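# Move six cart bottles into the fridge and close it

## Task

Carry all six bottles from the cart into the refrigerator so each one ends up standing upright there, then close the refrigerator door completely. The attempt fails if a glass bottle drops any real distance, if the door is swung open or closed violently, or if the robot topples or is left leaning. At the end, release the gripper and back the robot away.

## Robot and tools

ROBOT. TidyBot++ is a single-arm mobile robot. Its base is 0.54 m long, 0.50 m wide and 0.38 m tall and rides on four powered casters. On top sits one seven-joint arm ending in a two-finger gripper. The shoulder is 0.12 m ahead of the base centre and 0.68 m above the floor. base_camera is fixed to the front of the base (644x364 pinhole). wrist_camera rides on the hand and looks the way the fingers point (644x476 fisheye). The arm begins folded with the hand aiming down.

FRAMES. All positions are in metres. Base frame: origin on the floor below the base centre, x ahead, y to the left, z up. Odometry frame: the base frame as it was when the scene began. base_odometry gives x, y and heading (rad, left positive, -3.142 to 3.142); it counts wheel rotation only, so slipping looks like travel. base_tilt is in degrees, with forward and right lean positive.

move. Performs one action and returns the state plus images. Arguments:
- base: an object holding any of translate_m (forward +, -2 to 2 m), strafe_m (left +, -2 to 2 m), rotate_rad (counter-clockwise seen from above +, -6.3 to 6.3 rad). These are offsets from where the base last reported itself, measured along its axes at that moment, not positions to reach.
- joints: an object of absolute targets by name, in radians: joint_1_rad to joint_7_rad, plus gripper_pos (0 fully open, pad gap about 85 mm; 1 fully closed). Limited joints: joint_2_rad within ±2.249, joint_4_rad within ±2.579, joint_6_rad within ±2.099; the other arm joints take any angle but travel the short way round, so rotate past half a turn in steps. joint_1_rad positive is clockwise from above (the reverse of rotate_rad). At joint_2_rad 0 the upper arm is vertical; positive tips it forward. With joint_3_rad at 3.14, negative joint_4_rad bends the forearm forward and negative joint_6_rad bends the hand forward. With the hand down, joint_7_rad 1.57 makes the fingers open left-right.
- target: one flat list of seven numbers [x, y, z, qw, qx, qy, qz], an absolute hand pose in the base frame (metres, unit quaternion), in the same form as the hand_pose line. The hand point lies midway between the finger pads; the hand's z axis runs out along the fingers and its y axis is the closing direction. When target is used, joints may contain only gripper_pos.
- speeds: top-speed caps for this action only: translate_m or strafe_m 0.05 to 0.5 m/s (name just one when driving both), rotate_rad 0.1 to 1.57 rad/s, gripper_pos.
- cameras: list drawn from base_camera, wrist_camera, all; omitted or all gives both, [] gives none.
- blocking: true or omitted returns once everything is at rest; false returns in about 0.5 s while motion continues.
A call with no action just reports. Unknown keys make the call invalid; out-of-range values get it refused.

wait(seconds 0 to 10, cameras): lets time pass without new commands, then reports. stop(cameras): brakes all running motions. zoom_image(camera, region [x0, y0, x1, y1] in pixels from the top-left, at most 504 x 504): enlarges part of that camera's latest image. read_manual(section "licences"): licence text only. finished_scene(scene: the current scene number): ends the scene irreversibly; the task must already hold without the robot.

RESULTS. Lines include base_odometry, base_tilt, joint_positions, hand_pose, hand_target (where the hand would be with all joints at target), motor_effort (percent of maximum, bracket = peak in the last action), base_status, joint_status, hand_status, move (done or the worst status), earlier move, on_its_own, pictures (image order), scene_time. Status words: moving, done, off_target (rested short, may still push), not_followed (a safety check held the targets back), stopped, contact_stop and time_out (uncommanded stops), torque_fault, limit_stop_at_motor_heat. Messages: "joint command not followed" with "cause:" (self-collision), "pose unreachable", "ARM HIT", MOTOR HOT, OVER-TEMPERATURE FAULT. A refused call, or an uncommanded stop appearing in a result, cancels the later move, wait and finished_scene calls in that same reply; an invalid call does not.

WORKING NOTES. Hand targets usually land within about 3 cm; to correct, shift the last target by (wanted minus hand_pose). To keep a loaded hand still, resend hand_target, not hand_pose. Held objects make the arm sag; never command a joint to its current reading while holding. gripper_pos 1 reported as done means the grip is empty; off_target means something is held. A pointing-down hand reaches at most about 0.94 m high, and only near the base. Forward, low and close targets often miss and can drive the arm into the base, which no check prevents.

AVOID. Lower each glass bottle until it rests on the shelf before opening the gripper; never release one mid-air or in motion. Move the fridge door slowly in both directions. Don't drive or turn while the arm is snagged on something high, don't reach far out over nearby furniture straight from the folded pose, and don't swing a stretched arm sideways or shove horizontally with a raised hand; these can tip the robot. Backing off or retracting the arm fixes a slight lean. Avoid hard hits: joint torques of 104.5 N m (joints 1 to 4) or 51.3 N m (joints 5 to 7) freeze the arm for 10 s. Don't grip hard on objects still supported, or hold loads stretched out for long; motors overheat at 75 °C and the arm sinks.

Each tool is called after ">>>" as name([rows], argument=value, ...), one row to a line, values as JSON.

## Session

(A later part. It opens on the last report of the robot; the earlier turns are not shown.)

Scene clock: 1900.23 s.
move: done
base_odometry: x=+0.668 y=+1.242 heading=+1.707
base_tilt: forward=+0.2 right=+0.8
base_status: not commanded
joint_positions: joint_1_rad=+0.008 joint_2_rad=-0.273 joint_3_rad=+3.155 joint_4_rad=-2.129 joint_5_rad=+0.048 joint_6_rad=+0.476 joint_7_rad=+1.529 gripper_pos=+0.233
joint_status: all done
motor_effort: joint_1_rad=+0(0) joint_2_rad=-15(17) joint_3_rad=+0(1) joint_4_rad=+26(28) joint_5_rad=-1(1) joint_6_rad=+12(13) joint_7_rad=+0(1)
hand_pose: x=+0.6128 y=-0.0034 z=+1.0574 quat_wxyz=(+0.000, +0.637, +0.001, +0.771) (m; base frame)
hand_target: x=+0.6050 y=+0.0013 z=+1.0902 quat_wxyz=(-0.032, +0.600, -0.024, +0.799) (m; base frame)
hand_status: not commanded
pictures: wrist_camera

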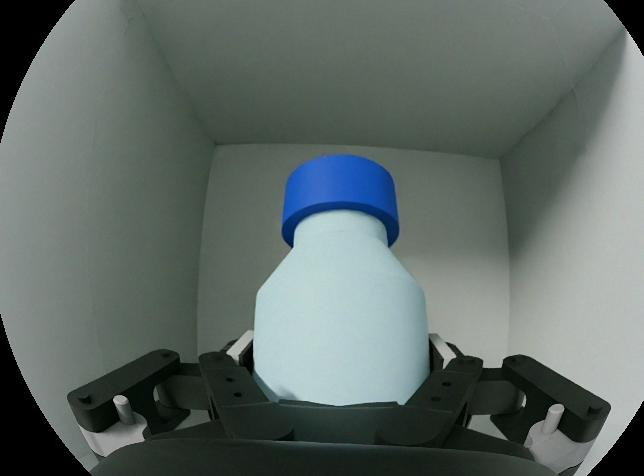

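>>> move(joints={"joint_2_rad": -0.265, "joint_6_rad": 0.66}, cameras=[])

>>> move(joints={"joint_2_rad": -0.25, "joint_4_rad": -2.1855, "joint_6_rad": 0.72}, cameras=[])

>>> move(joints={"joint_2_rad": -0.23, "joint_6_rad": 0.81}, cameras=[])

>>> move(joints={"joint_2_rad": -0.22, "joint_4_rad": -2.2543, "joint_6_rad": 0.87}, cameras=["wrist_camera"])

Scene clock: 1911.90 s.
move: done
base_odometry: x=+0.668 y=+1.242 heading=+1.707
base_tilt: forward=+0.2 right=+0.9
base_status: not commanded
joint_positions: joint_1_rad=+0.008 joint_2_rad=-0.257 joint_3_rad=+3.155 joint_4_rad=-2.130 joint_5_rad=+0.048 joint_6_rad=+0.602 joint_7_rad=+1.529 gripper_pos=+0.233
joint_status: all done
motor_effort: joint_1_rad=+0(0) joint_2_rad=-16(17) joint_3_rad=-1(1) joint_4_rad=+26(28) joint_5_rad=-1(1) joint_6_rad=+12(14) joint_7_rad=-1(1)
hand_pose: x=+0.6099 y=-0.0018 z=+1.0869 quat_wxyz=(-0.002, +0.594, +0.003, +0.804) (m; base frame)
hand_target: x=+0.6000 y=+0.0013 z=+1.1159 quat_wxyz=(-0.033, +0.561, -0.023, +0.827) (m; base frame)
hand_status: not commanded
pictures: none
No camera images: "cameras" was empty.

Scene clock: 1912.80 s.
move: done
base_odometry: x=+0.668 y=+1.242 heading=+1.707
base_tilt: forward=+0.2 right=+0.9
base_status: not commanded
joint_positions: joint_1_rad=+0.008 joint_2_rad=-0.244 joint_3_rad=+3.155 joint_4_rad=-2.198 joint_5_rad=+0.048 joint_6_rad=+0.650 joint_7_rad=+1.529 gripper_pos=+0.233
joint_status: all done
motor_effort: joint_1_rad=+0(0) joint_2_rad=-16(17) joint_3_rad=+0(1) joint_4_rad=+25(27) joint_5_rad=+0(1) joint_6_rad=+12(13) joint_7_rad=+0(1)
hand_pose: x=+0.6094 y=-0.0011 z=+1.0548 quat_wxyz=(-0.003, +0.607, +0.003, +0.795) (m; base frame)
hand_target: x=+0.6004 y=+0.0013 z=+1.0857 quat_wxyz=(-0.033, +0.571, -0.023, +0.820) (m; base frame)
hand_status: not commanded
pictures: none
No camera images: "cameras" was empty.

Scene clock: 1913.40 s.
move: done
base_odometry: x=+0.668 y=+1.242 heading=+1.707
base_tilt: forward=+0.2 right=+0.8
base_status: not commanded
joint_positions: joint_1_rad=+0.008 joint_2_rad=-0.224 joint_3_rad=+3.155 joint_4_rad=-2.198 joint_5_rad=+0.048 joint_6_rad=+0.748 joint_7_rad=+1.529 gripper_pos=+0.233
joint_status: all done
motor_effort: joint_1_rad=+0(0) joint_2_rad=-17(17) joint_3_rad=+0(1) joint_4_rad=+25(27) joint_5_rad=-1(1) joint_6_rad=+12(13) joint_7_rad=+0(1)
hand_pose: x=+0.6079 y=+0.0001 z=+1.0737 quat_wxyz=(-0.004, +0.576, +0.004, +0.818) (m; base frame)
hand_target: x=+0.5980 y=+0.0013 z=+1.1020 quat_wxyz=(-0.034, +0.542, -0.022, +0.840) (m; base frame)
hand_status: not commanded
pictures: none
No camera images: "cameras" was empty.

Scene clock: 1914.47 s.
move: done
base_odometry: x=+0.668 y=+1.242 heading=+1.707
base_tilt: forward=+0.1 right=+0.8
base_status: not commanded
joint_positions: joint_1_rad=+0.008 joint_2_rad=-0.216 joint_3_rad=+3.155 joint_4_rad=-2.266 joint_5_rad=+0.048 joint_6_rad=+0.799 joint_7_rad=+1.529 gripper_pos=+0.233
joint_status: all done
motor_effort: joint_1_rad=+0(0) joint_2_rad=-16(17) joint_3_rad=-1(1) joint_4_rad=+24(27) joint_5_rad=+0(1) joint_6_rad=+12(13) joint_7_rad=+0(1)
hand_pose: x=+0.6035 y=+0.0008 z=+1.0456 quat_wxyz=(-0.006, +0.586, +0.004, +0.811) (m; base frame)
hand_target: x=+0.5943 y=+0.0013 z=+1.0750 quat_wxyz=(-0.034, +0.549, -0.022, +0.835) (m; base frame)
hand_status: not commanded
pictures: wrist_camera

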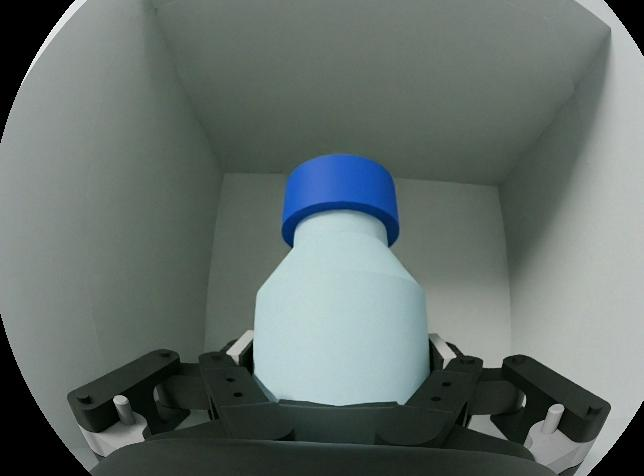

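>>> move(joints={"joint_2_rad": -0.196, "joint_4_rad": -2.293, "joint_6_rad": 0.933}, cameras=[])

>>> move(joints={"joint_2_rad": -0.180, "joint_4_rad": -2.3187, "joint_6_rad": 0.975}, cameras=["wrist_camera"])

Scene clock: 1945.33 s.
move: done
base_odometry: x=+0.668 y=+1.242 heading=+1.707
base_tilt: forward=+0.2 right=+0.8
base_status: not commanded
joint_positions: joint_1_rad=+0.008 joint_2_rad=-0.192 joint_3_rad=+3.155 joint_4_rad=-2.302 joint_5_rad=+0.048 joint_6_rad=+0.866 joint_7_rad=+1.529 gripper_pos=+0.233
joint_status: all done
motor_effort: joint_1_rad=+0(0) joint_2_rad=-17(18) joint_3_rad=+0(1) joint_4_rad=+24(25) joint_5_rad=-1(1) joint_6_rad=+12(13) joint_7_rad=+0(1)
hand_pose: x=+0.6036 y=+0.0016 z=+1.0326 quat_wxyz=(-0.007, +0.583, +0.004, +0.812) (m; base frame)
hand_target: x=+0.5948 y=+0.0013 z=+1.0598 quat_wxyz=(-0.034, +0.549, -0.022, +0.835) (m; base frame)
hand_status: not commanded
pictures: none
No camera images: "cameras" was empty.

Scene clock: 1946.00 s.
move: done
base_odometry: x=+0.668 y=+1.242 heading=+1.707
base_tilt: forward=+0.2 right=+0.9
base_status: not commanded
joint_positions: joint_1_rad=+0.008 joint_2_rad=-0.177 joint_3_rad=+3.155 joint_4_rad=-2.327 joint_5_rad=+0.048 joint_6_rad=+0.908 joint_7_rad=+1.529 gripper_pos=+0.233
joint_status: all done
motor_effort: joint_1_rad=+0(0) joint_2_rad=-17(18) joint_3_rad=+0(1) joint_4_rad=+24(25) joint_5_rad=+0(1) joint_6_rad=+11(13) joint_7_rad=+0(1)
hand_pose: x=+0.6028 y=+0.0021 z=+1.0240 quat_wxyz=(-0.008, +0.582, +0.005, +0.813) (m; base frame)
hand_target: x=+0.5945 y=+0.0013 z=+1.0500 quat_wxyz=(-0.034, +0.549, -0.022, +0.835) (m; base frame)
hand_status: not commanded
pictures: wrist_camera

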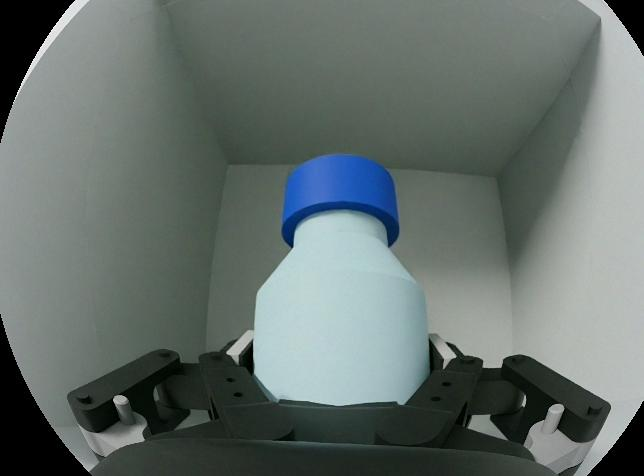

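>>> move(joints={"joint_2_rad": -0.170, "joint_4_rad": -2.335, "joint_6_rad": 1.001}, cameras=[])

>>> move(joints={"joint_2_rad": -0.160, "joint_4_rad": -2.351, "joint_6_rad": 1.027}, cameras=[])

>>> move(joints={"joint_2_rad": -0.152, "joint_4_rad": -2.364, "joint_6_rad": 1.048}, cameras=["wrist_camera"])

Scene clock: 1954.27 s.
move: done
base_odometry: x=+0.668 y=+1.242 heading=+1.707
base_tilt: forward=+0.2 right=+0.9
base_status: not commanded
joint_positions: joint_1_rad=+0.008 joint_2_rad=-0.168 joint_3_rad=+3.155 joint_4_rad=-2.343 joint_5_rad=+0.048 joint_6_rad=+0.934 joint_7_rad=+1.529 gripper_pos=+0.233
joint_status: all done
motor_effort: joint_1_rad=+0(0) joint_2_rad=-17(18) joint_3_rad=-1(1) joint_4_rad=+23(24) joint_5_rad=-1(2) joint_6_rad=+12(12) joint_7_rad=+0(0)
hand_pose: x=+0.6021 y=+0.0024 z=+1.0189 quat_wxyz=(-0.009, +0.582, +0.005, +0.813) (m; base frame)
hand_target: x=+0.5942 y=+0.0013 z=+1.0437 quat_wxyz=(-0.034, +0.549, -0.022, +0.835) (m; base frame)
hand_status: not commanded
pictures: none
No camera images: "cameras" was empty.

Scene clock: 1954.87 s.
move: done
base_odometry: x=+0.668 y=+1.242 heading=+1.707
base_tilt: forward=+0.2 right=+0.8
base_status: not commanded
joint_positions: joint_1_rad=+0.008 joint_2_rad=-0.158 joint_3_rad=+3.155 joint_4_rad=-2.358 joint_5_rad=+0.048 joint_6_rad=+0.960 joint_7_rad=+1.529 gripper_pos=+0.233
joint_status: all done
motor_effort: joint_1_rad=+0(0) joint_2_rad=-17(18) joint_3_rad=+0(1) joint_4_rad=+23(24) joint_5_rad=-1(1) joint_6_rad=+12(12) joint_7_rad=+0(1)
hand_pose: x=+0.6014 y=+0.0027 z=+1.0133 quat_wxyz=(-0.009, +0.581, +0.005, +0.814) (m; base frame)
hand_target: x=+0.5937 y=+0.0013 z=+1.0377 quat_wxyz=(-0.034, +0.549, -0.022, +0.835) (m; base frame)
hand_status: not commanded
pictures: none
No camera images: "cameras" was empty.

Scene clock: 1955.43 s.
move: done
base_odometry: x=+0.668 y=+1.242 heading=+1.707
base_tilt: forward=+0.3 right=+0.8
base_status: not commanded
joint_positions: joint_1_rad=+0.008 joint_2_rad=-0.150 joint_3_rad=+3.155 joint_4_rad=-2.371 joint_5_rad=+0.048 joint_6_rad=+0.981 joint_7_rad=+1.529 gripper_pos=+0.233
joint_status: all done
motor_effort: joint_1_rad=+0(0) joint_2_rad=-17(18) joint_3_rad=+0(1) joint_4_rad=+23(23) joint_5_rad=-1(1) joint_6_rad=+12(12) joint_7_rad=+0(1)
hand_pose: x=+0.6009 y=+0.0029 z=+1.0087 quat_wxyz=(-0.010, +0.581, +0.005, +0.814) (m; base frame)
hand_target: x=+0.5931 y=+0.0013 z=+1.0329 quat_wxyz=(-0.034, +0.549, -0.022, +0.835) (m; base frame)
hand_status: not commanded
pictures: wrist_camera

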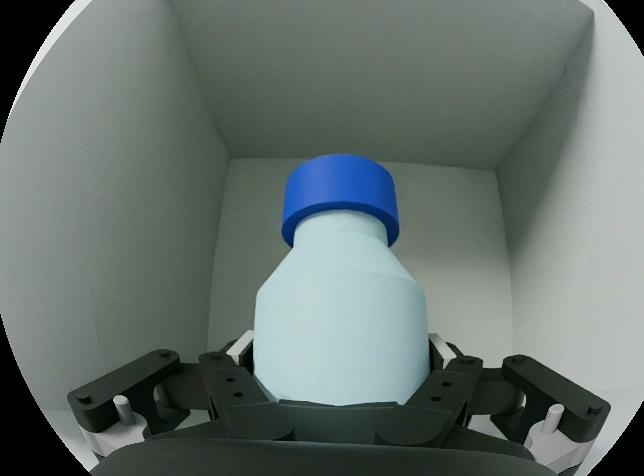

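>>> move(joints={"joint_2_rad": -0.144, "joint_4_rad": -2.377, "joint_6_rad": 1.069}, cameras=[])

>>> move(joints={"joint_2_rad": -0.136, "joint_4_rad": -2.390, "joint_6_rad": 1.090}, cameras=["wrist_camera"])

Scene clock: 1966.30 s.
move: done
base_odometry: x=+0.668 y=+1.242 heading=+1.707
base_tilt: forward=+0.1 right=+0.8
base_status: not commanded
joint_positions: joint_1_rad=+0.008 joint_2_rad=-0.143 joint_3_rad=+3.155 joint_4_rad=-2.384 joint_5_rad=+0.048 joint_6_rad=+1.002 joint_7_rad=+1.529 gripper_pos=+0.233
joint_status: all done
motor_effort: joint_1_rad=+0(0) joint_2_rad=-17(18) joint_3_rad=-1(1) joint_4_rad=+22(23) joint_5_rad=-1(1) joint_6_rad=+11(13) joint_7_rad=-1(1)
hand_pose: x=+0.6001 y=+0.0031 z=+1.0041 quat_wxyz=(-0.010, +0.581, +0.005, +0.814) (m; base frame)
hand_target: x=+0.5924 y=+0.0013 z=+1.0281 quat_wxyz=(-0.034, +0.549, -0.022, +0.835) (m; base frame)
hand_status: not commanded
pictures: none
No camera images: "cameras" was empty.

Scene clock: 1966.87 s.
move: done
base_odometry: x=+0.668 y=+1.242 heading=+1.707
base_tilt: forward=+0.2 right=+0.8
base_status: not commanded
joint_positions: joint_1_rad=+0.008 joint_2_rad=-0.135 joint_3_rad=+3.155 joint_4_rad=-2.396 joint_5_rad=+0.048 joint_6_rad=+1.023 joint_7_rad=+1.529 gripper_pos=+0.233
joint_status: all done
motor_effort: joint_1_rad=+0(0) joint_2_rad=-17(18) joint_3_rad=-1(1) joint_4_rad=+22(23) joint_5_rad=-1(1) joint_6_rad=+11(13) joint_7_rad=+0(1)
hand_pose: x=+0.5993 y=+0.0033 z=+0.9995 quat_wxyz=(-0.011, +0.581, +0.005, +0.814) (m; base frame)
hand_target: x=+0.5916 y=+0.0013 z=+1.0234 quat_wxyz=(-0.034, +0.549, -0.022, +0.835) (m; base frame)
hand_status: not commanded
pictures: wrist_camera

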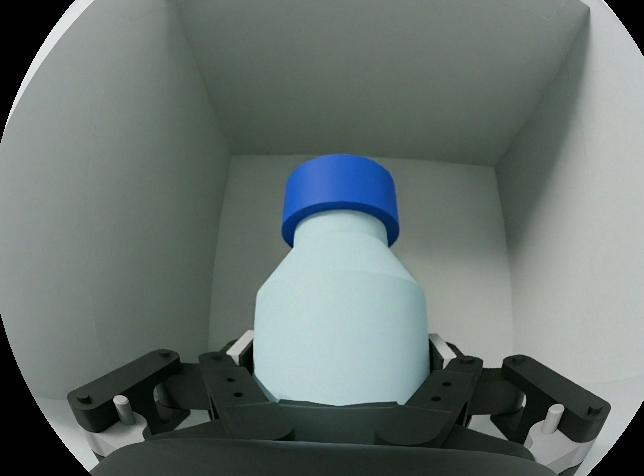

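>>> zoom_image(camera="wrist_camera", region=[0, 230, 322, 476])

>>> zoom_image(camera="wrist_camera", region=[322, 230, 644, 476])

Scaled by 1.565.

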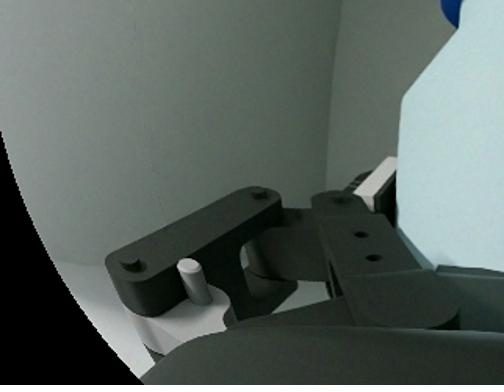

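Scaled by 1.565.

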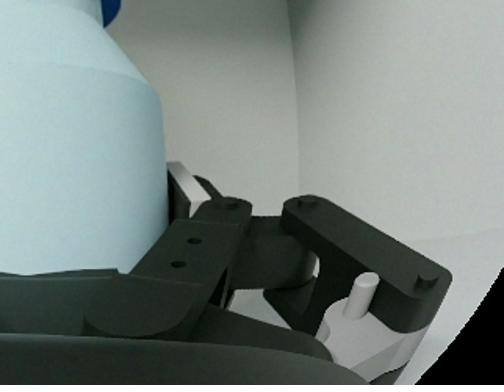

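>>> move(joints={"joint_2_rad": -0.130, "joint_4_rad": -2.400, "joint_6_rad": 1.107}, cameras=[])

>>> move(joints={"joint_2_rad": -0.124, "joint_4_rad": -2.410, "joint_6_rad": 1.124}, cameras=["wrist_camera"])

Scene clock: 2020.47 s.
move: done
base_odometry: x=+0.668 y=+1.242 heading=+1.707
base_tilt: forward=+0.2 right=+0.8
base_status: not commanded
joint_positions: joint_1_rad=+0.008 joint_2_rad=-0.130 joint_3_rad=+3.155 joint_4_rad=-2.406 joint_5_rad=+0.048 joint_6_rad=+1.040 joint_7_rad=+1.529 gripper_pos=+0.233
joint_status: all done
motor_effort: joint_1_rad=+0(0) joint_2_rad=-17(18) joint_3_rad=+0(1) joint_4_rad=+21(23) joint_5_rad=+0(1) joint_6_rad=+11(12) joint_7_rad=+0(1)
hand_pose: x=+0.5982 y=+0.0035 z=+0.9972 quat_wxyz=(-0.011, +0.580, +0.005, +0.815) (m; base frame)
hand_target: x=+0.5908 y=+0.0013 z=+1.0202 quat_wxyz=(-0.034, +0.549, -0.022, +0.835) (m; base frame)
hand_status: not commanded
pictures: none
No camera images: "cameras" was empty.

Scene clock: 2021.00 s.
move: done
base_odometry: x=+0.668 y=+1.242 heading=+1.707
base_tilt: forward=+0.2 right=+0.8
base_status: not commanded
joint_positions: joint_1_rad=+0.008 joint_2_rad=-0.125 joint_3_rad=+3.155 joint_4_rad=-2.412 joint_5_rad=+0.048 joint_6_rad=+1.059 joint_7_rad=+1.529 gripper_pos=+0.233
joint_status: all done
motor_effort: joint_1_rad=+0(0) joint_2_rad=-17(17) joint_3_rad=+0(1) joint_4_rad=+21(22) joint_5_rad=-1(1) joint_6_rad=+12(12) joint_7_rad=+0(1)
hand_pose: x=+0.5970 y=+0.0037 z=+0.9971 quat_wxyz=(-0.011, +0.577, +0.005, +0.817) (m; base frame)
hand_target: x=+0.5899 y=+0.0013 z=+1.0169 quat_wxyz=(-0.034, +0.548, -0.022, +0.835) (m; base frame)
hand_status: not commanded
pictures: wrist_camera

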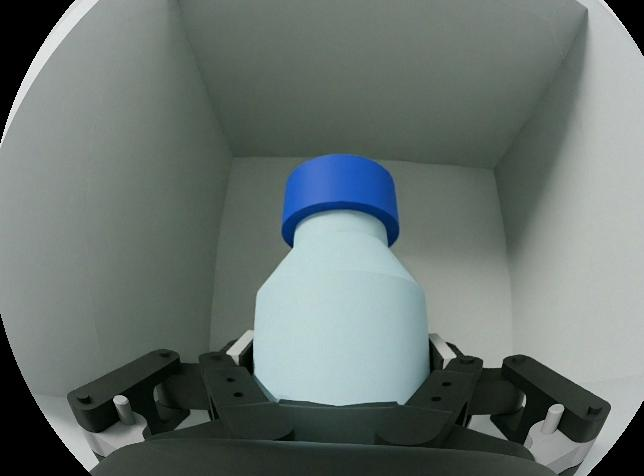

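>>> move(joints={"gripper_pos": 0.27}, cameras=["wrist_camera"])

>>> move(joints={"gripper_pos": 0.21}, cameras=["wrist_camera"])

Scene clock: 2051.60 s.
move: off_target
base_odometry: x=+0.668 y=+1.242 heading=+1.707
base_tilt: forward=+0.2 right=+0.9
base_status: not commanded
joint_positions: joint_1_rad=+0.008 joint_2_rad=-0.125 joint_3_rad=+3.155 joint_4_rad=-2.412 joint_5_rad=+0.048 joint_6_rad=+1.059 joint_7_rad=+1.529 gripper_pos=+0.233
joint_status: gripper_pos off_target (ended at +0.233, target +0.270)
motor_effort: joint_1_rad=+0(0) joint_2_rad=-17(17) joint_3_rad=+0(1) joint_4_rad=+21(21) joint_5_rad=+0(1) joint_6_rad=+11(12) joint_7_rad=+0(1)
hand_pose: x=+0.5970 y=+0.0037 z=+0.9971 quat_wxyz=(-0.011, +0.577, +0.005, +0.817) (m; base frame)
hand_target: x=+0.5899 y=+0.0013 z=+1.0169 quat_wxyz=(-0.034, +0.548, -0.022, +0.835) (m; base frame)
hand_status: not commanded
pictures: wrist_camera

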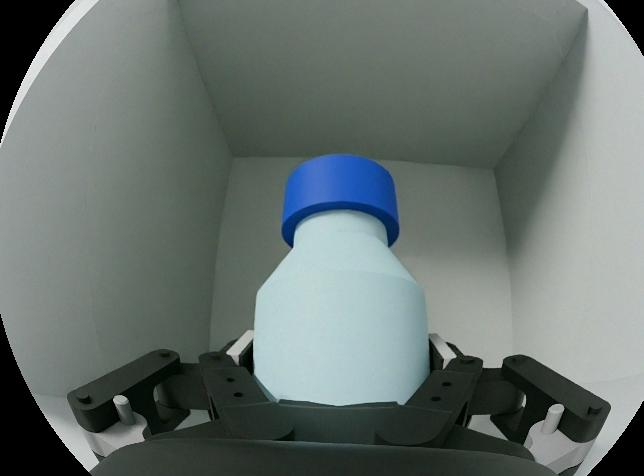

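Scene clock: 2052.07 s.
move: done
base_odometry: x=+0.668 y=+1.242 heading=+1.707
base_tilt: forward=+0.2 right=+0.8
base_status: not commanded
joint_positions: joint_1_rad=+0.008 joint_2_rad=-0.125 joint_3_rad=+3.155 joint_4_rad=-2.412 joint_5_rad=+0.048 joint_6_rad=+1.059 joint_7_rad=+1.529 gripper_pos=+0.209
joint_status: all done
motor_effort: joint_1_rad=+0(0) joint_2_rad=-17(17) joint_3_rad=-1(1) joint_4_rad=+21(21) joint_5_rad=-1(1) joint_6_rad=+11(12) joint_7_rad=+0(1)
hand_pose: x=+0.5969 y=+0.0037 z=+0.9971 quat_wxyz=(-0.011, +0.577, +0.005, +0.817) (m; base frame)
hand_target: x=+0.5899 y=+0.0013 z=+1.0169 quat_wxyz=(-0.034, +0.548, -0.022, +0.835) (m; base frame)
hand_status: not commanded
pictures: wrist_camera

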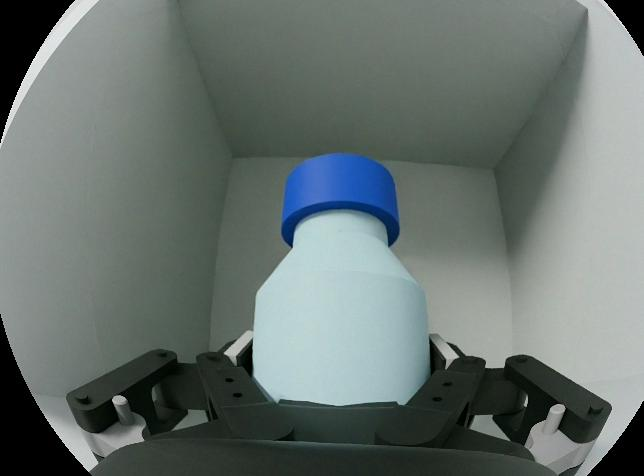

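>>> move(joints={"gripper_pos": 0.16}, cameras=["wrist_camera"])

Scene clock: 2059.27 s.
move: done
base_odometry: x=+0.668 y=+1.242 heading=+1.707
base_tilt: forward=+0.2 right=+0.8
base_status: not commanded
joint_positions: joint_1_rad=+0.008 joint_2_rad=-0.127 joint_3_rad=+3.155 joint_4_rad=-2.408 joint_5_rad=+0.048 joint_6_rad=+1.081 joint_7_rad=+1.528 gripper_pos=+0.160
joint_status: all done
motor_effort: joint_1_rad=+0(2) joint_2_rad=-13(16) joint_3_rad=+0(2) joint_4_rad=+17(21) joint_5_rad=-1(1) joint_6_rad=+8(10) joint_7_rad=+0(0)
hand_pose: x=+0.5945 y=+0.0039 z=+1.0065 quat_wxyz=(-0.012, +0.565, +0.005, +0.825) (m; base frame)
hand_target: x=+0.5899 y=+0.0013 z=+1.0169 quat_wxyz=(-0.034, +0.548, -0.022, +0.835) (m; base frame)
hand_status: not commanded
pictures: wrist_camera

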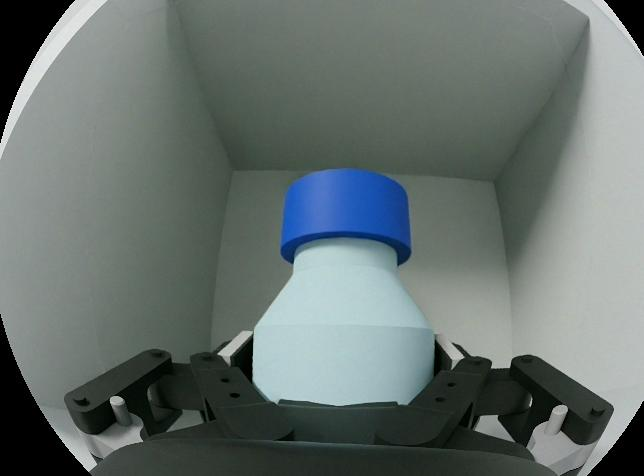

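>>> move(joints={"gripper_pos": 0.08}, cameras=["wrist_camera"])

Scene clock: 2063.47 s.
move: done
base_odometry: x=+0.668 y=+1.242 heading=+1.707
base_tilt: forward=+0.2 right=+0.8
base_status: not commanded
joint_positions: joint_1_rad=+0.008 joint_2_rad=-0.127 joint_3_rad=+3.155 joint_4_rad=-2.408 joint_5_rad=+0.048 joint_6_rad=+1.081 joint_7_rad=+1.528 gripper_pos=+0.080
joint_status: all done
motor_effort: joint_1_rad=+0(0) joint_2_rad=-13(13) joint_3_rad=+0(1) joint_4_rad=+18(18) joint_5_rad=-1(1) joint_6_rad=+8(9) joint_7_rad=+0(1)
hand_pose: x=+0.5945 y=+0.0039 z=+1.0065 quat_wxyz=(-0.012, +0.565, +0.005, +0.825) (m; base frame)
hand_target: x=+0.5899 y=+0.0013 z=+1.0169 quat_wxyz=(-0.034, +0.548, -0.022, +0.835) (m; base frame)
hand_status: not commanded
pictures: wrist_camera

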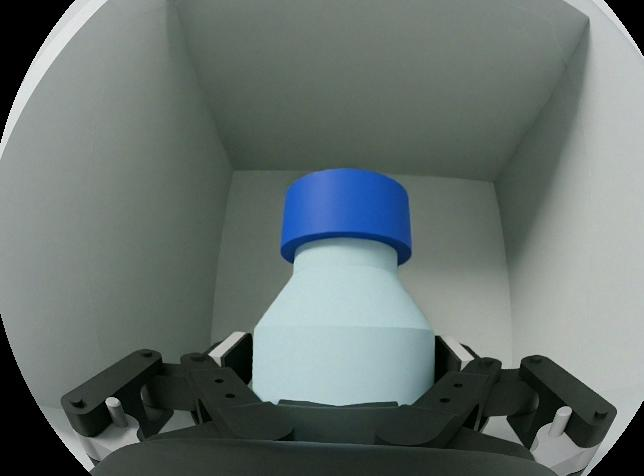

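Bottle stands on its own. Back straight out slowly.

>>> move(base={"translate_m": -0.06}, speeds={"translate_m": 0.06}, cameras=["wrist_camera"])

Scene clock: 2067.90 s.
move: done
base_odometry: x=+0.677 y=+1.183 heading=+1.707
base_tilt: forward=+0.2 right=+0.9
base_status: done
joint_positions: joint_1_rad=+0.008 joint_2_rad=-0.128 joint_3_rad=+3.155 joint_4_rad=-2.408 joint_5_rad=+0.048 joint_6_rad=+1.081 joint_7_rad=+1.528 gripper_pos=+0.080
joint_status: not commanded
motor_effort: joint_1_rad=+0(1) joint_2_rad=-13(16) joint_3_rad=+0(1) joint_4_rad=+17(18) joint_5_rad=-1(1) joint_6_rad=+8(8) joint_7_rad=+0(1)
hand_pose: x=+0.5942 y=+0.0039 z=+1.0071 quat_wxyz=(-0.012, +0.565, +0.005, +0.825) (m; base frame)
hand_target: x=+0.5899 y=+0.0013 z=+1.0169 quat_wxyz=(-0.034, +0.548, -0.022, +0.835) (m; base frame)
hand_status: not commanded
pictures: wrist_camera

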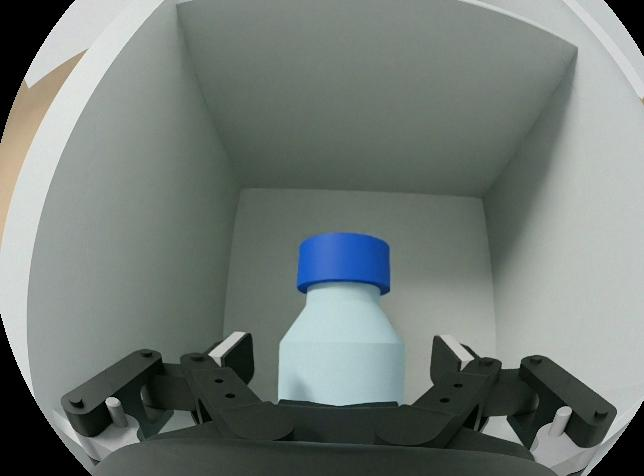

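>>> move(base={"translate_m": -0.08}, speeds={"translate_m": 0.2}, cameras=[])

>>> move(joints={"joint_1_rad": 0.0, "joint_2_rad": -0.3503, "joint_3_rad": 3.1416, "joint_4_rad": -1.8834, "joint_5_rad": 0.0, "joint_6_rad": -0.0669, "joint_7_rad": 1.5408, "gripper_pos": 0.1}, cameras=["wrist_camera"])

Scene clock: 2088.97 s.
move: done
base_odometry: x=+0.687 y=+1.103 heading=+1.707
base_tilt: forward=+0.2 right=+0.9
base_status: done
joint_positions: joint_1_rad=+0.008 joint_2_rad=-0.132 joint_3_rad=+3.155 joint_4_rad=-2.408 joint_5_rad=+0.048 joint_6_rad=+1.081 joint_7_rad=+1.528 gripper_pos=+0.080
joint_status: not commanded
motor_effort: joint_1_rad=+0(0) joint_2_rad=-13(16) joint_3_rad=-1(1) joint_4_rad=+17(18) joint_5_rad=-1(1) joint_6_rad=+8(9) joint_7_rad=+0(1)
hand_pose: x=+0.5926 y=+0.0039 z=+1.0096 quat_wxyz=(-0.012, +0.562, +0.005, +0.827) (m; base frame)
hand_target: x=+0.5899 y=+0.0013 z=+1.0169 quat_wxyz=(-0.034, +0.548, -0.022, +0.835) (m; base frame)
hand_status: not commanded
pictures: none
No camera images: "cameras" was empty.

Scene clock: 2091.17 s.
move: done
base_odometry: x=+0.687 y=+1.103 heading=+1.707
base_tilt: forward=+0.2 right=+0.9
base_status: not commanded
joint_positions: joint_1_rad=+0.008 joint_2_rad=-0.343 joint_3_rad=+3.155 joint_4_rad=-1.885 joint_5_rad=+0.048 joint_6_rad=-0.004 joint_7_rad=+1.528 gripper_pos=+0.100
joint_status: all done
motor_effort: joint_1_rad=+0(1) joint_2_rad=-10(15) joint_3_rad=-1(1) joint_4_rad=+22(22) joint_5_rad=-1(1) joint_6_rad=+8(9) joint_7_rad=+0(2)
hand_pose: x=+0.6028 y=-0.0104 z=+1.0951 quat_wxyz=(+0.008, +0.698, -0.007, +0.716) (m; base frame)
hand_target: x=+0.5999 y=+0.0013 z=+1.0798 quat_wxyz=(-0.010, +0.717, -0.011, +0.697) (m; base frame)
hand_status: not commanded
pictures: wrist_camera

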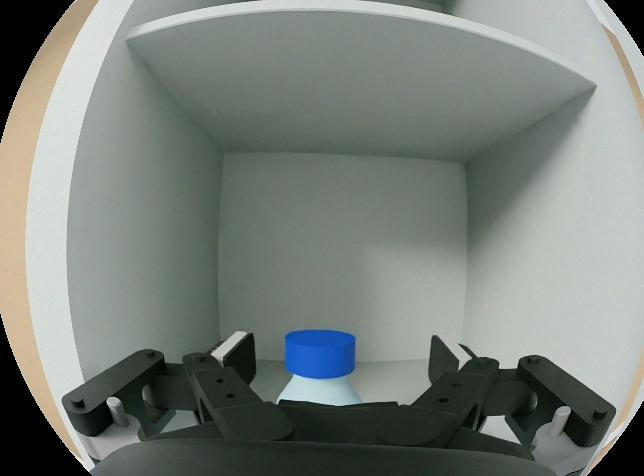

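>>> move(joints={"joint_1_rad": -0.035, "joint_2_rad": -0.3496, "joint_4_rad": -1.8953, "joint_6_rad": -0.0743}, base={"translate_m": 0.06}, speeds={"translate_m": 0.15}, cameras=["wrist_camera"])

Scene clock: 2109.87 s.
move: done
base_odometry: x=+0.679 y=+1.163 heading=+1.707
base_tilt: forward=+0.2 right=+0.9
base_status: done
joint_positions: joint_1_rad=-0.024 joint_2_rad=-0.347 joint_3_rad=+3.155 joint_4_rad=-1.885 joint_5_rad=+0.048 joint_6_rad=-0.014 joint_7_rad=+1.528 gripper_pos=+0.100
joint_status: all done
motor_effort: joint_1_rad=+0(1) joint_2_rad=-10(12) joint_3_rad=+0(2) joint_4_rad=+22(23) joint_5_rad=-1(1) joint_6_rad=+9(9) joint_7_rad=+0(1)
hand_pose: x=+0.6013 y=+0.0048 z=+1.0938 quat_wxyz=(-0.003, +0.700, +0.004, +0.714) (m; base frame)
hand_target: x=+0.5997 y=+0.0182 z=+1.0697 quat_wxyz=(-0.022, +0.724, +0.002, +0.689) (m; base frame)
hand_status: not commanded
pictures: wrist_camera

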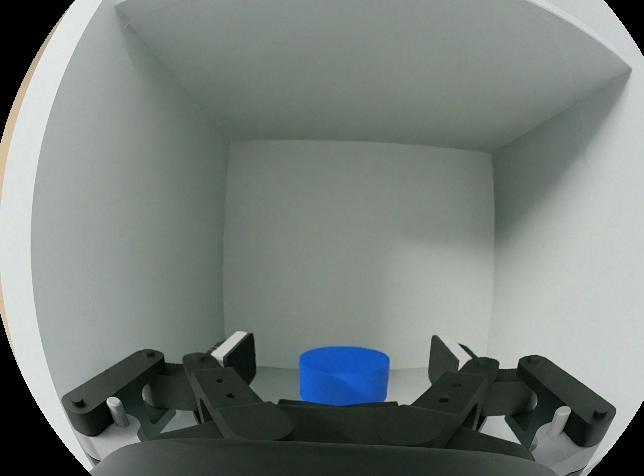

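>>> move(joints={"joint_1_rad": -0.035, "joint_2_rad": -0.3497, "joint_4_rad": -1.9335, "joint_6_rad": -0.0362}, base={"translate_m": 0.025}, speeds={"translate_m": 0.15}, cameras=["wrist_camera"])

Scene clock: 2118.50 s.
move: done
base_odometry: x=+0.676 y=+1.187 heading=+1.707
base_tilt: forward=+0.2 right=+0.9
base_status: done
joint_positions: joint_1_rad=-0.024 joint_2_rad=-0.346 joint_3_rad=+3.155 joint_4_rad=-1.918 joint_5_rad=+0.048 joint_6_rad=-0.014 joint_7_rad=+1.528 gripper_pos=+0.100
joint_status: all done
motor_effort: joint_1_rad=+0(1) joint_2_rad=-10(13) joint_3_rad=+0(1) joint_4_rad=+22(23) joint_5_rad=-1(1) joint_6_rad=+9(10) joint_7_rad=-1(1)
hand_pose: x=+0.6020 y=+0.0049 z=+1.0727 quat_wxyz=(-0.003, +0.712, +0.004, +0.702) (m; base frame)
hand_target: x=+0.5998 y=+0.0182 z=+1.0577 quat_wxyz=(-0.022, +0.724, +0.002, +0.689) (m; base frame)
hand_status: not commanded
pictures: wrist_camera

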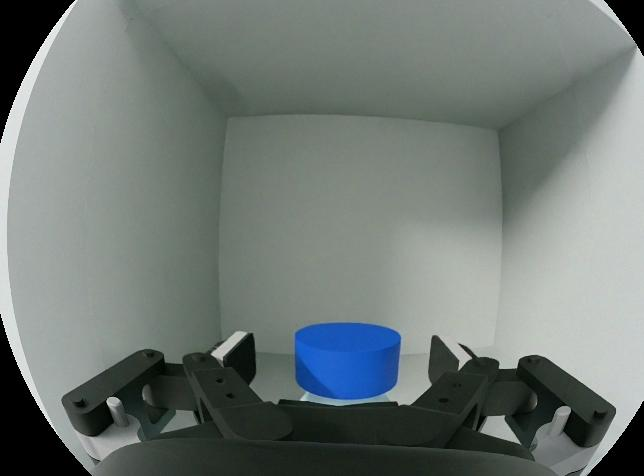

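>>> move(joints={"joint_1_rad": -0.035, "joint_2_rad": -0.3497, "joint_4_rad": -1.903, "joint_6_rad": -0.0662}, cameras=[])

Scene clock: 2137.07 s.
move: done
base_odometry: x=+0.676 y=+1.187 heading=+1.707
base_tilt: forward=+0.1 right=+0.8
base_status: not commanded
joint_positions: joint_1_rad=-0.024 joint_2_rad=-0.346 joint_3_rad=+3.155 joint_4_rad=-1.899 joint_5_rad=+0.048 joint_6_rad=-0.025 joint_7_rad=+1.528 gripper_pos=+0.100
joint_status: all done
motor_effort: joint_1_rad=+0(1) joint_2_rad=-10(11) joint_3_rad=-1(1) joint_4_rad=+22(23) joint_5_rad=+0(1) joint_6_rad=+9(10) joint_7_rad=+0(1)
hand_pose: x=+0.6020 y=+0.0047 z=+1.0814 quat_wxyz=(-0.003, +0.709, +0.004, +0.705) (m; base frame)
hand_target: x=+0.5997 y=+0.0182 z=+1.0675 quat_wxyz=(-0.022, +0.724, +0.002, +0.689) (m; base frame)
hand_status: not commanded
pictures: none
No camera images: "cameras" was empty.

>>> move(base={"translate_m": 0.029}, speeds={"translate_m": 0.1}, cameras=["wrist_camera"])

Scene clock: 2142.23 s.
move: done
base_odometry: x=+0.672 y=+1.216 heading=+1.707
base_tilt: forward=+0.2 right=+0.9
base_status: done
joint_positions: joint_1_rad=-0.024 joint_2_rad=-0.347 joint_3_rad=+3.155 joint_4_rad=-1.899 joint_5_rad=+0.048 joint_6_rad=-0.025 joint_7_rad=+1.528 gripper_pos=+0.100
joint_status: not commanded
motor_effort: joint_1_rad=+0(1) joint_2_rad=-10(12) joint_3_rad=+0(1) joint_4_rad=+22(22) joint_5_rad=+0(1) joint_6_rad=+9(9) joint_7_rad=+0(1)
hand_pose: x=+0.6015 y=+0.0047 z=+1.0820 quat_wxyz=(-0.003, +0.709, +0.004, +0.705) (m; base frame)
hand_target: x=+0.5997 y=+0.0182 z=+1.0675 quat_wxyz=(-0.022, +0.724, +0.002, +0.689) (m; base frame)
hand_status: not commanded
pictures: wrist_camera

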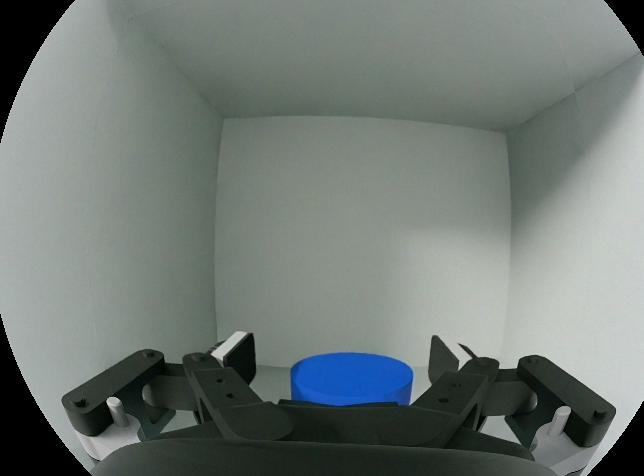

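>>> move(base={"strafe_m": -0.004}, speeds={"strafe_m": 0.05}, cameras=[])

>>> move(joints={"gripper_pos": 0.6}, cameras=["wrist_camera"])

Scene clock: 2150.00 s.
move: done
base_odometry: x=+0.676 y=+1.217 heading=+1.707
base_tilt: forward=+0.2 right=+0.9
base_status: done
joint_positions: joint_1_rad=-0.024 joint_2_rad=-0.347 joint_3_rad=+3.154 joint_4_rad=-1.899 joint_5_rad=+0.048 joint_6_rad=-0.025 joint_7_rad=+1.528 gripper_pos=+0.100
joint_status: not commanded
motor_effort: joint_1_rad=+0(2) joint_2_rad=-10(11) joint_3_rad=-1(3) joint_4_rad=+22(22) joint_5_rad=+0(1) joint_6_rad=+9(9) joint_7_rad=+0(0)
hand_pose: x=+0.6014 y=+0.0052 z=+1.0820 quat_wxyz=(-0.004, +0.709, +0.004, +0.705) (m; base frame)
hand_target: x=+0.5997 y=+0.0182 z=+1.0675 quat_wxyz=(-0.022, +0.724, +0.002, +0.689) (m; base frame)
hand_status: not commanded
pictures: none
No camera images: "cameras" was empty.

Scene clock: 2150.83 s.
move: off_target
base_odometry: x=+0.676 y=+1.217 heading=+1.707
base_tilt: forward=+0.1 right=+0.8
base_status: not commanded
joint_positions: joint_1_rad=-0.024 joint_2_rad=-0.348 joint_3_rad=+3.154 joint_4_rad=-1.898 joint_5_rad=+0.048 joint_6_rad=-0.025 joint_7_rad=+1.528 gripper_pos=+0.460
joint_status: gripper_pos off_target (ended at +0.460, target +0.600)
motor_effort: joint_1_rad=-1(1) joint_2_rad=-10(10) joint_3_rad=-1(3) joint_4_rad=+22(23) joint_5_rad=-1(1) joint_6_rad=+9(9) joint_7_rad=-1(1)
hand_pose: x=+0.6013 y=+0.0052 z=+1.0823 quat_wxyz=(-0.004, +0.709, +0.004, +0.705) (m; base frame)
hand_target: x=+0.5997 y=+0.0182 z=+1.0675 quat_wxyz=(-0.022, +0.724, +0.002, +0.689) (m; base frame)
hand_status: not commanded
pictures: wrist_camera

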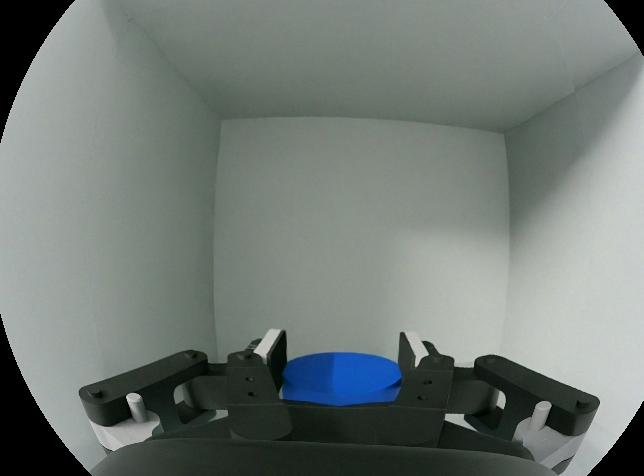

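>>> move(joints={"joint_2_rad": -0.345, "joint_4_rad": -1.76, "joint_6_rad": -0.203, "gripper_pos": 0.65}, cameras=[])

>>> move(joints={"joint_2_rad": -0.335, "joint_4_rad": -1.6189, "joint_6_rad": -0.345}, cameras=["wrist_camera"])

Scene clock: 2186.70 s.
move: off_target
base_odometry: x=+0.676 y=+1.217 heading=+1.707
base_tilt: forward=+0.2 right=+0.7
base_status: not commanded
joint_positions: joint_1_rad=-0.025 joint_2_rad=-0.336 joint_3_rad=+3.154 joint_4_rad=-1.789 joint_5_rad=+0.048 joint_6_rad=-0.170 joint_7_rad=+1.528 gripper_pos=+0.460
joint_status: gripper_pos off_target (ended at +0.460, target +0.650); the others done
motor_effort: joint_1_rad=+0(1) joint_2_rad=-14(15) joint_3_rad=+0(2) joint_4_rad=+27(28) joint_5_rad=+0(1) joint_6_rad=+13(13) joint_7_rad=+0(1)
hand_pose: x=+0.6035 y=+0.0036 z=+1.1000 quat_wxyz=(-0.002, +0.725, +0.002, +0.689) (m; base frame)
hand_target: x=+0.5979 y=+0.0181 z=+1.1119 quat_wxyz=(-0.022, +0.724, +0.002, +0.690) (m; base frame)
hand_status: not commanded
pictures: none
No camera images: "cameras" was empty.

Scene clock: 2188.03 s.
move: done
base_odometry: x=+0.676 y=+1.217 heading=+1.707
base_tilt: forward=+0.1 right=+0.9
base_status: not commanded
joint_positions: joint_1_rad=-0.025 joint_2_rad=-0.330 joint_3_rad=+3.154 joint_4_rad=-1.643 joint_5_rad=+0.048 joint_6_rad=-0.310 joint_7_rad=+1.528 gripper_pos=+0.460
joint_status: all done
motor_effort: joint_1_rad=+0(0) joint_2_rad=-14(16) joint_3_rad=+0(1) joint_4_rad=+27(29) joint_5_rad=+0(1) joint_6_rad=+13(14) joint_7_rad=+0(1)
hand_pose: x=+0.5976 y=+0.0013 z=+1.1443 quat_wxyz=(+0.000, +0.725, +0.000, +0.689) (m; base frame)
hand_target: x=+0.5926 y=+0.0179 z=+1.1501 quat_wxyz=(-0.022, +0.727, +0.002, +0.686) (m; base frame)
hand_status: not commanded
pictures: wrist_camera

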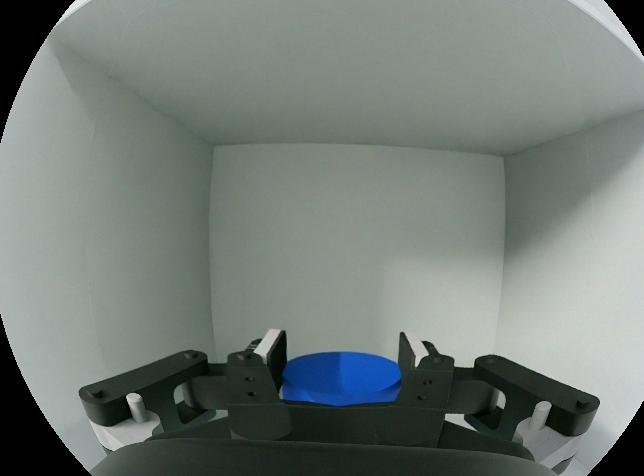

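>>> move(base={"translate_m": 0.25, "strafe_m": 0.035}, speeds={"translate_m": 0.2}, cameras=["wrist_camera"])

Scene clock: 2198.67 s.
move: time_out
base_odometry: x=+0.609 y=+1.450 heading=+1.709
base_tilt: forward=+0.3 right=+0.9
base_status: translate_m time_out (by the wheels' count: +0.241 of +0.250); strafe_m time_out (by the wheels' count: +0.034 of +0.035)
joint_positions: joint_1_rad=-0.026 joint_2_rad=-0.313 joint_3_rad=+3.153 joint_4_rad=-1.642 joint_5_rad=+0.048 joint_6_rad=-0.318 joint_7_rad=+1.528 gripper_pos=+0.460
joint_status: not commanded
motor_effort: joint_1_rad=+0(2) joint_2_rad=-15(26) joint_3_rad=+0(2) joint_4_rad=+27(29) joint_5_rad=+0(1) joint_6_rad=+13(14) joint_7_rad=-1(1)
hand_pose: x=+0.6052 y=+0.0023 z=+1.1341 quat_wxyz=(+0.000, +0.733, +0.000, +0.680) (m; base frame)
hand_target: x=+0.5926 y=+0.0179 z=+1.1501 quat_wxyz=(-0.022, +0.727, +0.002, +0.686) (m; base frame)
hand_status: not commanded
pictures: wrist_camera

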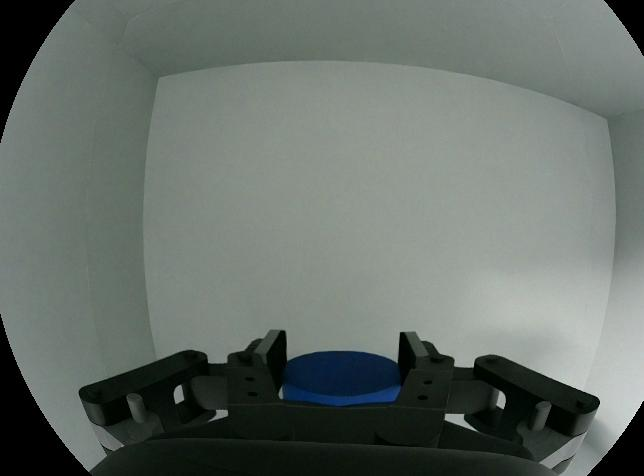

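>>> move(joints={"joint_2_rad": -0.341, "joint_4_rad": -1.7123, "joint_6_rad": -0.2667}, base={"translate_m": -0.004}, speeds={"translate_m": 0.05}, cameras=[])

>>> move(joints={"joint_2_rad": -0.35, "joint_4_rad": -1.78, "joint_6_rad": -0.206}, cameras=[])

Scene clock: 2214.30 s.
move: done
base_odometry: x=+0.610 y=+1.446 heading=+1.709
base_tilt: forward=+0.2 right=+0.9
base_status: done
joint_positions: joint_1_rad=-0.026 joint_2_rad=-0.320 joint_3_rad=+3.153 joint_4_rad=-1.728 joint_5_rad=+0.048 joint_6_rad=-0.312 joint_7_rad=+1.528 gripper_pos=+0.460
joint_status: all done
motor_effort: joint_1_rad=+0(1) joint_2_rad=-15(19) joint_3_rad=-1(1) joint_4_rad=+27(29) joint_5_rad=+0(1) joint_6_rad=+13(14) joint_7_rad=+0(1)
hand_pose: x=+0.6047 y=+0.0025 z=+1.0863 quat_wxyz=(+0.000, +0.758, +0.001, +0.653) (m; base frame)
hand_target: x=+0.5967 y=+0.0181 z=+1.1197 quat_wxyz=(-0.022, +0.730, +0.002, +0.683) (m; base frame)
hand_status: not commanded
pictures: none
No camera images: "cameras" was empty.

Scene clock: 2215.10 s.
move: done
base_odometry: x=+0.610 y=+1.446 heading=+1.709
base_tilt: forward=+0.2 right=+0.8
base_status: not commanded
joint_positions: joint_1_rad=-0.026 joint_2_rad=-0.337 joint_3_rad=+3.153 joint_4_rad=-1.770 joint_5_rad=+0.048 joint_6_rad=-0.258 joint_7_rad=+1.528 gripper_pos=+0.460
joint_status: all done
motor_effort: joint_1_rad=-1(2) joint_2_rad=-11(15) joint_3_rad=-1(2) joint_4_rad=+23(27) joint_5_rad=-1(2) joint_6_rad=+10(12) joint_7_rad=-1(1)
hand_pose: x=+0.6005 y=+0.0032 z=+1.0850 quat_wxyz=(-0.001, +0.748, +0.002, +0.664) (m; base frame)
hand_target: x=+0.5963 y=+0.0181 z=+1.1009 quat_wxyz=(-0.022, +0.730, +0.002, +0.683) (m; base frame)
hand_status: not commanded
pictures: none
No camera images: "cameras" was empty.

>>> move(joints={"joint_2_rad": -0.352, "joint_4_rad": -1.835, "joint_6_rad": -0.135}, cameras=["wrist_camera"])

Scene clock: 2223.43 s.
move: done
base_odometry: x=+0.610 y=+1.446 heading=+1.709
base_tilt: forward=+0.2 right=+0.9
base_status: not commanded
joint_positions: joint_1_rad=-0.026 joint_2_rad=-0.347 joint_3_rad=+3.153 joint_4_rad=-1.816 joint_5_rad=+0.048 joint_6_rad=-0.183 joint_7_rad=+1.528 gripper_pos=+0.460
joint_status: all done
motor_effort: joint_1_rad=-1(2) joint_2_rad=-9(10) joint_3_rad=-1(3) joint_4_rad=+22(23) joint_5_rad=-1(2) joint_6_rad=+9(11) joint_7_rad=-1(2)
hand_pose: x=+0.5992 y=+0.0043 z=+1.0842 quat_wxyz=(-0.002, +0.735, +0.003, +0.678) (m; base frame)
hand_target: x=+0.5977 y=+0.0181 z=+1.0897 quat_wxyz=(-0.022, +0.724, +0.002, +0.690) (m; base frame)
hand_status: not commanded
pictures: wrist_camera

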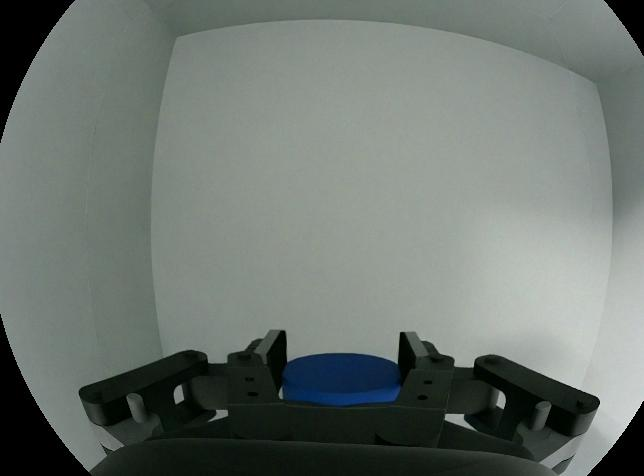

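>>> move(joints={"joint_4_rad": -1.85, "joint_6_rad": -0.105}, cameras=[])

>>> move(joints={"gripper_pos": 0.42}, cameras=[])

>>> move(joints={"gripper_pos": 0.3}, cameras=["wrist_camera"])

Scene clock: 2228.63 s.
move: done
base_odometry: x=+0.610 y=+1.446 heading=+1.709
base_tilt: forward=+0.2 right=+0.8
base_status: not commanded
joint_positions: joint_1_rad=-0.026 joint_2_rad=-0.347 joint_3_rad=+3.153 joint_4_rad=-1.832 joint_5_rad=+0.048 joint_6_rad=-0.152 joint_7_rad=+1.528 gripper_pos=+0.460
joint_status: all done
motor_effort: joint_1_rad=+0(2) joint_2_rad=-8(9) joint_3_rad=+0(3) joint_4_rad=+22(23) joint_5_rad=+0(2) joint_6_rad=+9(10) joint_7_rad=-1(2)
hand_pose: x=+0.5999 y=+0.0048 z=+1.0840 quat_wxyz=(-0.002, +0.730, +0.003, +0.683) (m; base frame)
hand_target: x=+0.5983 y=+0.0181 z=+1.0896 quat_wxyz=(-0.023, +0.718, +0.002, +0.695) (m; base frame)
hand_status: not commanded
pictures: none
No camera images: "cameras" was empty.

Scene clock: 2229.27 s.
move: done
base_odometry: x=+0.610 y=+1.446 heading=+1.709
base_tilt: forward=+0.2 right=+0.9
base_status: not commanded
joint_positions: joint_1_rad=-0.026 joint_2_rad=-0.347 joint_3_rad=+3.153 joint_4_rad=-1.832 joint_5_rad=+0.048 joint_6_rad=-0.151 joint_7_rad=+1.528 gripper_pos=+0.419
joint_status: all done
motor_effort: joint_1_rad=+0(1) joint_2_rad=-9(9) joint_3_rad=-1(1) joint_4_rad=+22(23) joint_5_rad=-1(1) joint_6_rad=+9(10) joint_7_rad=-1(1)
hand_pose: x=+0.5999 y=+0.0048 z=+1.0838 quat_wxyz=(-0.002, +0.730, +0.003, +0.683) (m; base frame)
hand_target: x=+0.5983 y=+0.0181 z=+1.0896 quat_wxyz=(-0.023, +0.718, +0.002, +0.695) (m; base frame)
hand_status: not commanded
pictures: none
No camera images: "cameras" was empty.

Scene clock: 2229.80 s.
move: done
base_odometry: x=+0.610 y=+1.446 heading=+1.709
base_tilt: forward=+0.2 right=+0.9
base_status: not commanded
joint_positions: joint_1_rad=-0.026 joint_2_rad=-0.347 joint_3_rad=+3.153 joint_4_rad=-1.832 joint_5_rad=+0.048 joint_6_rad=-0.151 joint_7_rad=+1.528 gripper_pos=+0.300
joint_status: all done
motor_effort: joint_1_rad=+0(1) joint_2_rad=-10(10) joint_3_rad=+0(1) joint_4_rad=+22(22) joint_5_rad=+0(1) joint_6_rad=+9(9) joint_7_rad=+0(1)
hand_pose: x=+0.5999 y=+0.0048 z=+1.0839 quat_wxyz=(-0.002, +0.730, +0.003, +0.684) (m; base frame)
hand_target: x=+0.5983 y=+0.0181 z=+1.0896 quat_wxyz=(-0.023, +0.718, +0.002, +0.695) (m; base frame)
hand_status: not commanded
pictures: wrist_camera

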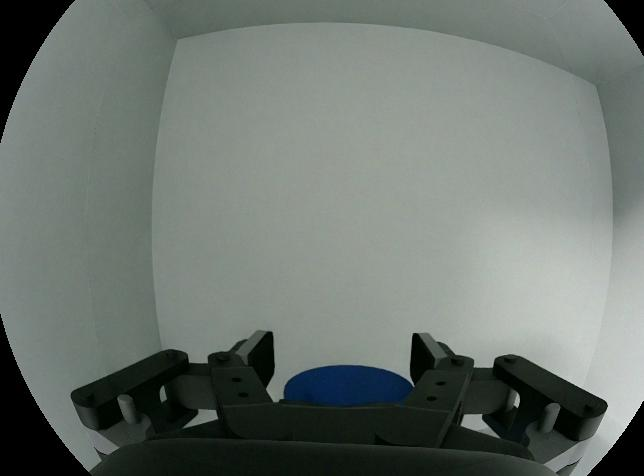

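>>> move(joints={"gripper_pos": 0.15}, base={"translate_m": -0.08}, speeds={"translate_m": 0.1}, cameras=[])

>>> move(base={"translate_m": -0.5}, speeds={"translate_m": 0.4}, cameras=["wrist_camera"])

Scene clock: 2239.00 s.
move: done
base_odometry: x=+0.621 y=+1.367 heading=+1.709
base_tilt: forward=+0.1 right=+0.8
base_status: done
joint_positions: joint_1_rad=-0.026 joint_2_rad=-0.354 joint_3_rad=+3.153 joint_4_rad=-1.833 joint_5_rad=+0.048 joint_6_rad=-0.151 joint_7_rad=+1.528 gripper_pos=+0.150
joint_status: all done
motor_effort: joint_1_rad=+0(0) joint_2_rad=-10(13) joint_3_rad=+0(1) joint_4_rad=+22(22) joint_5_rad=-1(1) joint_6_rad=+8(9) joint_7_rad=+0(1)
hand_pose: x=+0.5972 y=+0.0047 z=+1.0871 quat_wxyz=(-0.002, +0.728, +0.003, +0.686) (m; base frame)
hand_target: x=+0.5983 y=+0.0181 z=+1.0896 quat_wxyz=(-0.023, +0.718, +0.002, +0.695) (m; base frame)
hand_status: not commanded
pictures: none
No camera images: "cameras" was empty.

Scene clock: 2241.40 s.
move: done
base_odometry: x=+0.690 y=+0.871 heading=+1.709
base_tilt: forward=+0.2 right=+0.9
base_status: done
joint_positions: joint_1_rad=-0.026 joint_2_rad=-0.355 joint_3_rad=+3.153 joint_4_rad=-1.833 joint_5_rad=+0.048 joint_6_rad=-0.150 joint_7_rad=+1.528 gripper_pos=+0.150
joint_status: not commanded
motor_effort: joint_1_rad=+0(1) joint_2_rad=-10(12) joint_3_rad=-1(1) joint_4_rad=+22(23) joint_5_rad=+0(1) joint_6_rad=+9(9) joint_7_rad=+0(1)
hand_pose: x=+0.5965 y=+0.0047 z=+1.0879 quat_wxyz=(-0.002, +0.727, +0.003, +0.687) (m; base frame)
hand_target: x=+0.5983 y=+0.0181 z=+1.0896 quat_wxyz=(-0.023, +0.718, +0.002, +0.695) (m; base frame)
hand_status: not commanded
pictures: wrist_camera

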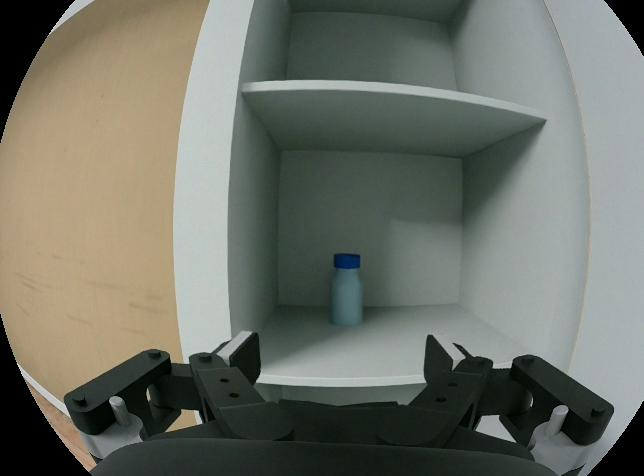

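>>> move(cameras=["base_camera"])

Scene clock: 2284.57 s.
base_odometry: x=+0.690 y=+0.871 heading=+1.709
base_tilt: forward=+0.2 right=+0.9
base_status: done
joint_positions: joint_1_rad=-0.026 joint_2_rad=-0.355 joint_3_rad=+3.153 joint_4_rad=-1.833 joint_5_rad=+0.048 joint_6_rad=-0.150 joint_7_rad=+1.528 gripper_pos=+0.150
joint_status: not commanded
motor_effort: joint_1_rad=+0(1) joint_2_rad=-9(12) joint_3_rad=+0(1) joint_4_rad=+22(23) joint_5_rad=+0(1) joint_6_rad=+8(9) joint_7_rad=+0(1)
hand_pose: x=+0.5965 y=+0.0047 z=+1.0879 quat_wxyz=(-0.002, +0.727, +0.003, +0.687) (m; base frame)
hand_target: x=+0.5983 y=+0.0181 z=+1.0896 quat_wxyz=(-0.023, +0.718, +0.002, +0.695) (m; base frame)
hand_status: not commanded
pictures: base_camera

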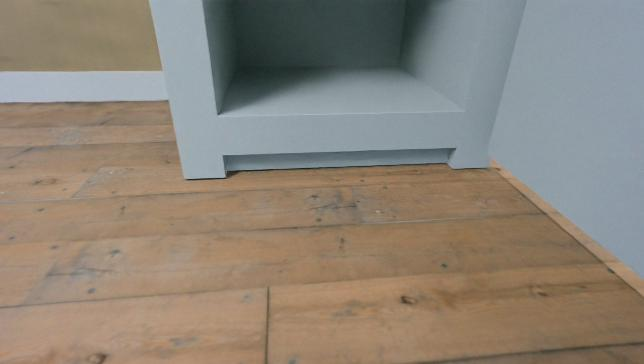

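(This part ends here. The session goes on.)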